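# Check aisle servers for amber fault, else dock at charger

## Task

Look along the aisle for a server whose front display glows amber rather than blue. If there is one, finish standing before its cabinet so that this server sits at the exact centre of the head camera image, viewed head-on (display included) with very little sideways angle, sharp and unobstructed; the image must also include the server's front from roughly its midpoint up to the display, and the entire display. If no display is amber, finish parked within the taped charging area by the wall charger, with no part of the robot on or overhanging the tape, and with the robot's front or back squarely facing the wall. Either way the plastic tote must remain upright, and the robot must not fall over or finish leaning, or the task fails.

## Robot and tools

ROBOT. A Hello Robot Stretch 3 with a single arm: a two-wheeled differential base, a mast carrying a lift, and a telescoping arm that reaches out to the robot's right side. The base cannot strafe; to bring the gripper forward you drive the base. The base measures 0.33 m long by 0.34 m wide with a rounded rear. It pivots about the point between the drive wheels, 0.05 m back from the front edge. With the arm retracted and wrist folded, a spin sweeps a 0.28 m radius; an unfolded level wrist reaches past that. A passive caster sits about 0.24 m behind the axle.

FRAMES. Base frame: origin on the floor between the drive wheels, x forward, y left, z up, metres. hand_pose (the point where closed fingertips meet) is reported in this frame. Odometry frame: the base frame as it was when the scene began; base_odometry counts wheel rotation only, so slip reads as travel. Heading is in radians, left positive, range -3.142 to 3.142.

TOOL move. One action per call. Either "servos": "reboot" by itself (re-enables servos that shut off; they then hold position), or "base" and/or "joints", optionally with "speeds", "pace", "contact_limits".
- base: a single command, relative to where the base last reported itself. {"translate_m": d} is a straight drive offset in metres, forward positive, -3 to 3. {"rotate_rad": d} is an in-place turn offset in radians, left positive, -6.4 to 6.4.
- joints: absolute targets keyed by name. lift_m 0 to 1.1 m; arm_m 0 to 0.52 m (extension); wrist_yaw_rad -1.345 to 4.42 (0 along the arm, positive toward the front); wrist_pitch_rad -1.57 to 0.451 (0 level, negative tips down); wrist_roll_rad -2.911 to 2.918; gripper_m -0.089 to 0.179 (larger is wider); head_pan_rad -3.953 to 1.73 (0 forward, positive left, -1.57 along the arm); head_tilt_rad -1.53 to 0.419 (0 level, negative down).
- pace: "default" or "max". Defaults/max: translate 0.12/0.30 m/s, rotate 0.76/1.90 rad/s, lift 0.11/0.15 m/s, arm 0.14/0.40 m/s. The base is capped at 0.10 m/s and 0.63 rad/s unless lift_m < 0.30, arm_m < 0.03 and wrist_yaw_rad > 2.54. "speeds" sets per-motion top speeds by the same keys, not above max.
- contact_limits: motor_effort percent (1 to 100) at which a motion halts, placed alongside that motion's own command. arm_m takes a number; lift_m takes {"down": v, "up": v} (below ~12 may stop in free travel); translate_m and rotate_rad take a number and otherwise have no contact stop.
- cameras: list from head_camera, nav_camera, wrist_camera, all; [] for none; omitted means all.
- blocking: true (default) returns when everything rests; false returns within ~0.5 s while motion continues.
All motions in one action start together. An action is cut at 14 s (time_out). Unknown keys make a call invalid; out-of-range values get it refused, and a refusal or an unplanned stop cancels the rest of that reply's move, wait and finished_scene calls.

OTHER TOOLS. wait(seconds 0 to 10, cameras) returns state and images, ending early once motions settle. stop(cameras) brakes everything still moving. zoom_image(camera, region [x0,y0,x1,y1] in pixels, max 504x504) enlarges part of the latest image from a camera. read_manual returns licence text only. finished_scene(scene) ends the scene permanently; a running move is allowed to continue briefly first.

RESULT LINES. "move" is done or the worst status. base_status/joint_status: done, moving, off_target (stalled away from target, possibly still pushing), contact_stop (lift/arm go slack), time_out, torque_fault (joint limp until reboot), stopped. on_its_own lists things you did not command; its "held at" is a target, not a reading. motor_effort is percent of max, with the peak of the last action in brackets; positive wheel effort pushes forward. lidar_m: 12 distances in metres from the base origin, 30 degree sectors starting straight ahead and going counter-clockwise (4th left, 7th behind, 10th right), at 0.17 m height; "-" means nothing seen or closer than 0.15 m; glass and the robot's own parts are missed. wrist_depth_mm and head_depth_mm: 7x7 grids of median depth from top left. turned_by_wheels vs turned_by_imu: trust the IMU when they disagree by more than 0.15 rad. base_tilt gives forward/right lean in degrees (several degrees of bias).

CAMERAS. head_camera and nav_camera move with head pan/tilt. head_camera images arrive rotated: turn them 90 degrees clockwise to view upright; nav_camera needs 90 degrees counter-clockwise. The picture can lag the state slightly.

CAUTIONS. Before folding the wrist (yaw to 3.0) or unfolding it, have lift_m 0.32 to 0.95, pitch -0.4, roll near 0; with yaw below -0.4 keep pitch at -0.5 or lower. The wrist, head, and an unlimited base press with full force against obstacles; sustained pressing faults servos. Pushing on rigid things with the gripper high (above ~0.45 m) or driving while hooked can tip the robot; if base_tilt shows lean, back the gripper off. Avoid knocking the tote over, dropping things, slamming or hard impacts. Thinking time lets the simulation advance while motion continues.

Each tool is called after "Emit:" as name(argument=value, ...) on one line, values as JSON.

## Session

Emit:
move(joints={"head_pan_rad": 0.9, "head_tilt_rad": -0.3}, pace="max", cameras=["nav_camera"])

Emit:
move(joints={"head_pan_rad": -0.7, "head_tilt_rad": -0.3}, pace="max", cameras=["nav_camera"])

Emit:
move(joints={"head_pan_rad": -2.3, "head_tilt_rad": -0.3}, pace="max", cameras=["nav_camera"])

Scene clock: 0.87 s.
move: done
base_odometry: x=+0.000 y=+0.000 heading=+0.000
turned_by_wheels: +0.000
turned_by_imu: +0.000
base_tilt: forward=+0.9 right=-1.7
lidar_m: 1.43 1.15 0.88 0.86 0.92 1.32 1.86 1.07 1.44 1.13 0.68 0.92
head_depth_mm: 1044 1130 1223 1337 1477 1633 1460 / 965 1035 1123 1215 1331 1473 1451 / 902 962 1033 1114 1211 1325 1398 / 844 900 958 1029 1110 1205 1310 / 794 840 895 957 1023 1104 1205 / 749 791 840 891 952 1025 1101 / 710 750 788 836 888 949 1019
base_status: not commanded
joint_positions: lift_m=+0.459 arm_m=+0.001 wrist_yaw_rad=+2.956 wrist_pitch_rad=-0.558 wrist_roll_rad=+0.000 gripper_m=+0.037 head_pan_rad=+0.921 head_tilt_rad=-0.300
joint_status: all done
measured_speeds: all 0
motor_effort: left_wheel=-0.1(1.8) right_wheel=-0.6(0.6) lift_m=+23.2(23.3) arm_m=-4.9(4.9) wrist_yaw_rad=+0.7(0.7) wrist_pitch_rad=+2.5(2.9) wrist_roll_rad=+0.2(0.3) gripper_m=+0.0(0.5) head_pan_rad=-0.2(4.5) head_tilt_rad=-2.0(5.8)
hand_pose: x=+0.0166 y=+0.0556 z=+0.4417 quat_wxyz=(+0.257, +0.695, +0.131, +0.659) (m; base frame)
wrist_depth_mm: 137 143 - - - - - / 150 157 - - - - - / - 173 - - - 986 979 / 899 197 838 837 848 823 829 / 763 712 231 715 698 721 694 / 661 652 128 612 128 624 621 / 593 577 336 412 557 561 552
pictures: nav_camera (sideways)
Images, in order (width x height): nav_camera 672x504.

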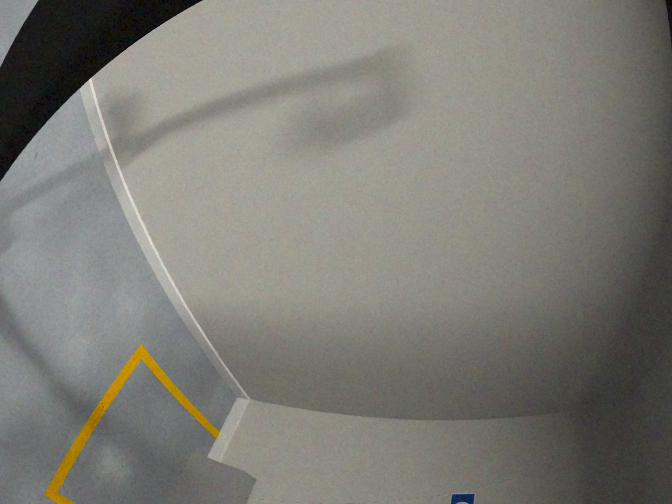

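Scene clock: 1.90 s.
move: done
base_odometry: x=+0.000 y=+0.000 heading=+0.000
turned_by_wheels: +0.000
turned_by_imu: +0.000
base_tilt: forward=+0.9 right=-1.5
lidar_m: 1.43 1.15 0.88 0.86 0.92 1.32 1.86 1.07 1.44 1.13 0.67 0.92
head_depth_mm: 600 619 640 663 687 713 756 / 664 688 716 743 774 806 842 / 748 779 812 847 887 933 978 / 850 892 936 985 1039 1096 1172 / 986 1045 1105 1175 1252 1340 1366 / 1182 1259 1358 1453 1577 1679 1415 / 1344 1416 1496 1586 1680 1718 1414
base_status: not commanded
joint_positions: lift_m=+0.459 arm_m=+0.001 wrist_yaw_rad=+2.956 wrist_pitch_rad=-0.558 wrist_roll_rad=+0.000 gripper_m=+0.037 head_pan_rad=-0.728 head_tilt_rad=-0.300
joint_status: all done
measured_speeds: all 0
motor_effort: left_wheel=+0.1(0.9) right_wheel=-0.5(0.8) lift_m=+24.5(24.6) arm_m=-6.2(6.2) wrist_yaw_rad=+0.1(0.5) wrist_pitch_rad=+2.8(2.9) wrist_roll_rad=+0.2(0.3) gripper_m=+0.4(0.6) head_pan_rad=+1.0(4.1) head_tilt_rad=-1.6(4.4)
hand_pose: x=+0.0166 y=+0.0556 z=+0.4417 quat_wxyz=(+0.257, +0.695, +0.131, +0.659) (m; base frame)
wrist_depth_mm: 137 143 - - - - - / 150 156 - - - - - / - 173 - - - 992 988 / 899 198 842 859 846 829 814 / 764 711 232 706 703 707 706 / 663 660 128 619 128 630 627 / 587 581 334 415 562 555 555
pictures: nav_camera (sideways)
Images, in order (width x height): nav_camera 672x504.

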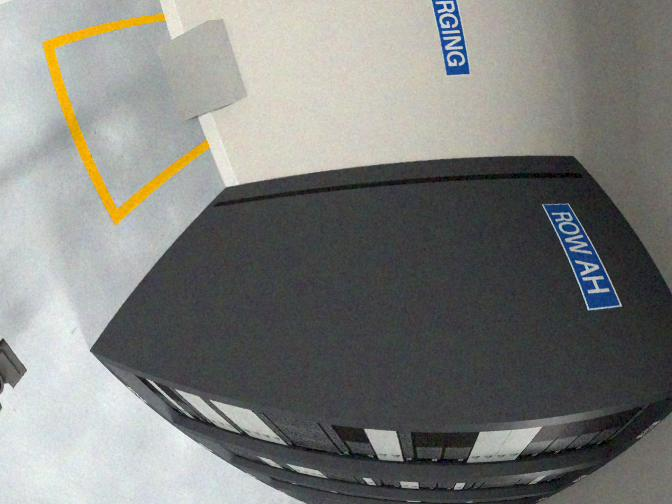

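Scene clock: 4.07 s.
move: done
base_odometry: x=+0.000 y=+0.000 heading=+0.000
turned_by_wheels: +0.000
turned_by_imu: +0.001
base_tilt: forward=+1.0 right=-1.7
lidar_m: 1.43 1.15 0.88 0.86 0.92 1.33 1.86 1.07 1.45 1.12 0.68 0.92
head_depth_mm: 943 928 981 1057 1177 1334 1414 / 1052 1085 1134 1177 1224 1238 1329 / 1170 1226 1276 1343 1404 1464 1419 / 1258 1338 1407 1509 1588 1655 1436 / 1540 1623 1728 1823 1946 1819 1429 / 1790 1943 2083 2237 2238 1800 1416 / 2272 2439 2649 2861 2455 1790 1405
base_status: not commanded
joint_positions: lift_m=+0.459 arm_m=+0.001 wrist_yaw_rad=+2.956 wrist_pitch_rad=-0.558 wrist_roll_rad=+0.000 gripper_m=+0.037 head_pan_rad=-2.312 head_tilt_rad=-0.300
joint_status: all done
measured_speeds: translate_m=+0.000 rotate_rad=+0.000 lift_m=+0.000 arm_m=+0.000 wrist_yaw_rad=+0.000 wrist_pitch_rad=+0.000 wrist_roll_rad=+0.000 head_pan_rad=+0.024 head_tilt_rad=+0.000
motor_effort: left_wheel=+0.4(1.3) right_wheel=-0.4(0.8) lift_m=+27.4(27.6) arm_m=-8.4(9.0) wrist_yaw_rad=+0.4(0.9) wrist_pitch_rad=+2.7(3.0) wrist_roll_rad=+0.1(0.3) gripper_m=-0.3(0.6) head_pan_rad=+3.2(5.3) head_tilt_rad=-2.2(3.5)
hand_pose: x=+0.0166 y=+0.0556 z=+0.4417 quat_wxyz=(+0.257, +0.695, +0.131, +0.659) (m; base frame)
wrist_depth_mm: 137 143 - - - - - / 150 157 - - - - - / - 173 983 - 989 977 959 / 894 198 844 845 832 825 809 / 753 707 231 707 707 714 703 / 666 666 127 610 128 624 625 / 587 589 332 411 558 563 552
pictures: nav_camera (sideways)
Images, in order (width x height): nav_camera 672x504.

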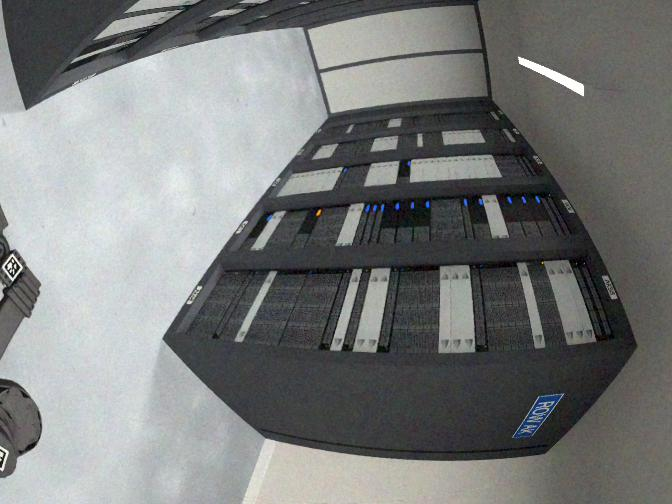

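Emit:
move(base={"rotate_rad": -1.645}, joints={"lift_m": 0.27, "head_pan_rad": -1.57, "head_tilt_rad": -0.64}, pace="max", cameras=[])

Emit:
move(base={"translate_m": 1.42}, pace="max", cameras=["head_camera"])

Scene clock: 38.47 s.
move: done
base_odometry: x=+0.000 y=+0.000 heading=-1.645
turned_by_wheels: -1.645
turned_by_imu: -1.671
base_tilt: forward=+1.0 right=-1.7
lidar_m: 1.23 0.68 0.84 1.43 1.24 0.90 0.86 0.89 1.22 2.16 1.07 1.33
head_depth_mm: 1782 1969 2208 2057 1670 1382 1172 / 1771 1995 2240 2029 1662 1369 1167 / 1777 1999 2250 2093 1644 1361 1162 / 1785 1989 2276 2088 1644 1364 1162 / 1791 2006 2281 2063 1639 1349 1152 / 1798 1985 2201 2070 1624 1347 1149 / 1545 1595 1630 1679 1579 1339 1149
base_status: done
joint_positions: lift_m=+0.270 arm_m=+0.001 wrist_yaw_rad=+2.956 wrist_pitch_rad=-0.559 wrist_roll_rad=+0.000 gripper_m=+0.037 head_pan_rad=-1.567 head_tilt_rad=-0.644
joint_status: all done
measured_speeds: all 0
motor_effort: left_wheel=+8.3(19.7) right_wheel=-10.6(16.8) lift_m=+26.3(29.3) arm_m=-17.0(17.1) wrist_yaw_rad=-0.3(0.7) wrist_pitch_rad=+3.0(3.2) wrist_roll_rad=+0.2(0.3) gripper_m=-0.3(0.7) head_pan_rad=-2.3(5.5) head_tilt_rad=+3.1(6.2)
hand_pose: x=+0.0166 y=+0.0554 z=+0.2524 quat_wxyz=(+0.258, +0.695, +0.131, +0.659) (m; base frame)
wrist_depth_mm: 137 147 - - - 837 617 / 155 158 848 847 817 791 637 / 713 173 681 674 669 649 621 / 596 198 560 565 561 558 545 / 508 278 229 278 467 477 471 / 258 254 128 243 128 418 415 / 229 227 215 219 369 373 370
pictures: none
No camera images: "cameras" was empty.

Scene clock: 44.57 s.
move: done
base_odometry: x=-0.104 y=-1.416 heading=-1.644
turned_by_wheels: +0.000
turned_by_imu: +0.009
base_tilt: forward=+1.1 right=-1.6
lidar_m: 1.45 0.46 0.39 0.37 0.39 0.53 2.28 2.36 0.91 0.90 0.94 1.28
head_depth_mm: 701 798 945 1099 1302 1381 1174 / 742 815 907 1054 1278 1373 1169 / 756 845 955 1103 1282 1361 1164 / 758 846 960 1118 1327 1372 1158 / 759 849 965 1122 1325 1357 1155 / 760 855 971 1124 1326 1349 1146 / 762 834 947 1060 1317 1347 1143
base_status: done
joint_positions: lift_m=+0.270 arm_m=+0.001 wrist_yaw_rad=+2.956 wrist_pitch_rad=-0.559 wrist_roll_rad=+0.000 gripper_m=+0.037 head_pan_rad=-1.570 head_tilt_rad=-0.640
joint_status: not commanded
measured_speeds: all 0
motor_effort: left_wheel=+9.0(18.0) right_wheel=-2.8(10.2) lift_m=+34.4(35.9) arm_m=-14.0(17.1) wrist_yaw_rad=+0.3(1.1) wrist_pitch_rad=+2.4(3.3) wrist_roll_rad=+0.3(0.4) gripper_m=+0.4(0.7) head_pan_rad=-2.3(3.5) head_tilt_rad=+2.9(4.5)
hand_pose: x=+0.0166 y=+0.0554 z=+0.2525 quat_wxyz=(+0.258, +0.695, +0.131, +0.659) (m; base frame)
wrist_depth_mm: 137 147 393 412 436 440 433 / 155 158 435 457 485 486 546 / 363 174 482 521 532 527 - / 461 200 493 500 526 546 548 / 463 276 229 275 470 475 475 / 256 254 128 244 128 415 414 / 227 227 214 219 369 372 370
pictures: head_camera (sideways)
Images, in order (width x height): head_camera 896x504.

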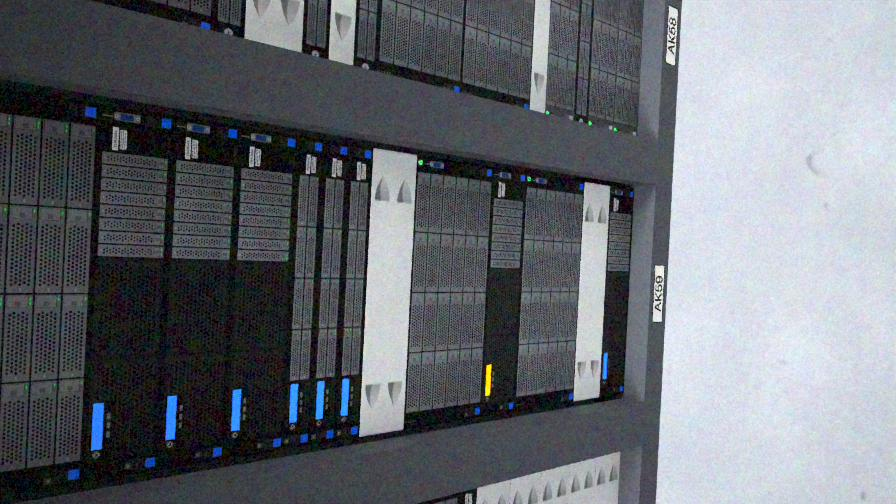

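Emit:
move(base={"translate_m": 0.12}, joints={"head_tilt_rad": -0.725}, pace="max", cameras=["head_camera"])

Scene clock: 50.17 s.
move: done
base_odometry: x=-0.113 y=-1.536 heading=-1.644
turned_by_wheels: +0.000
turned_by_imu: +0.002
base_tilt: forward=+0.9 right=-1.6
lidar_m: 1.44 0.53 0.38 0.37 0.38 0.44 2.39 1.25 0.93 0.91 0.91 1.24
head_depth_mm: 758 843 951 1132 1421 1317 1136 / 761 865 997 1149 1395 1317 1135 / 764 866 1001 1189 1431 1309 1131 / 766 873 1007 1193 1423 1300 1130 / 768 874 1013 1198 1425 1299 1121 / 760 857 975 1148 1417 1295 1115 / 738 860 1026 1216 1448 1284 1114
base_status: done
joint_positions: lift_m=+0.270 arm_m=+0.001 wrist_yaw_rad=+2.956 wrist_pitch_rad=-0.559 wrist_roll_rad=+0.000 gripper_m=+0.037 head_pan_rad=-1.570 head_tilt_rad=-0.723
joint_status: all done
measured_speeds: all 0
motor_effort: left_wheel=+3.0(15.1) right_wheel=+0.6(9.9) lift_m=+33.4(34.1) arm_m=-12.4(13.2) wrist_yaw_rad=+0.2(0.6) wrist_pitch_rad=+2.9(3.2) wrist_roll_rad=+0.3(0.3) gripper_m=-0.1(0.6) head_pan_rad=-2.1(2.9) head_tilt_rad=-4.9(5.6)
hand_pose: x=+0.0166 y=+0.0554 z=+0.2525 quat_wxyz=(+0.258, +0.695, +0.131, +0.659) (m; base frame)
wrist_depth_mm: 137 147 390 412 426 404 494 / 368 157 433 457 468 467 555 / 433 173 480 518 509 498 573 / 452 199 488 508 529 534 543 / 460 278 230 278 470 477 469 / 257 254 128 244 129 415 415 / 227 226 215 217 371 374 369
pictures: head_camera (sideways)
Images, in order (width x height): head_camera 896x504.

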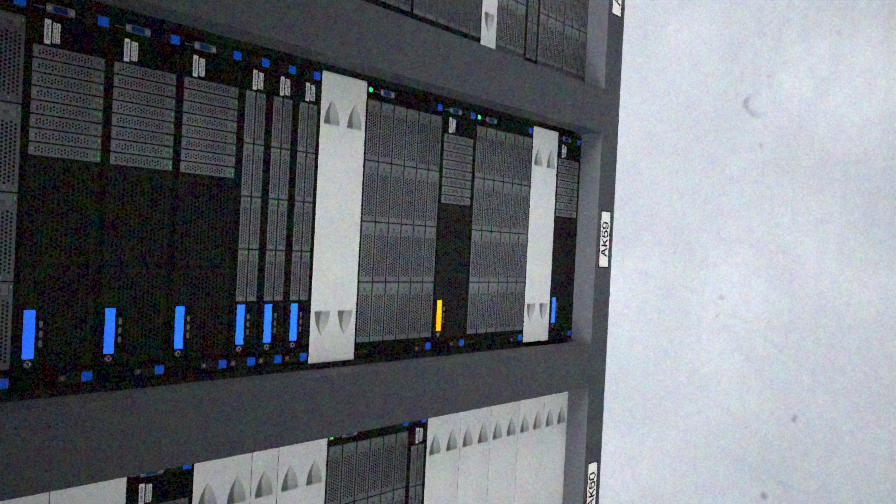

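Emit:
finished_scene(scene=3)

The scene is finished: the task was done.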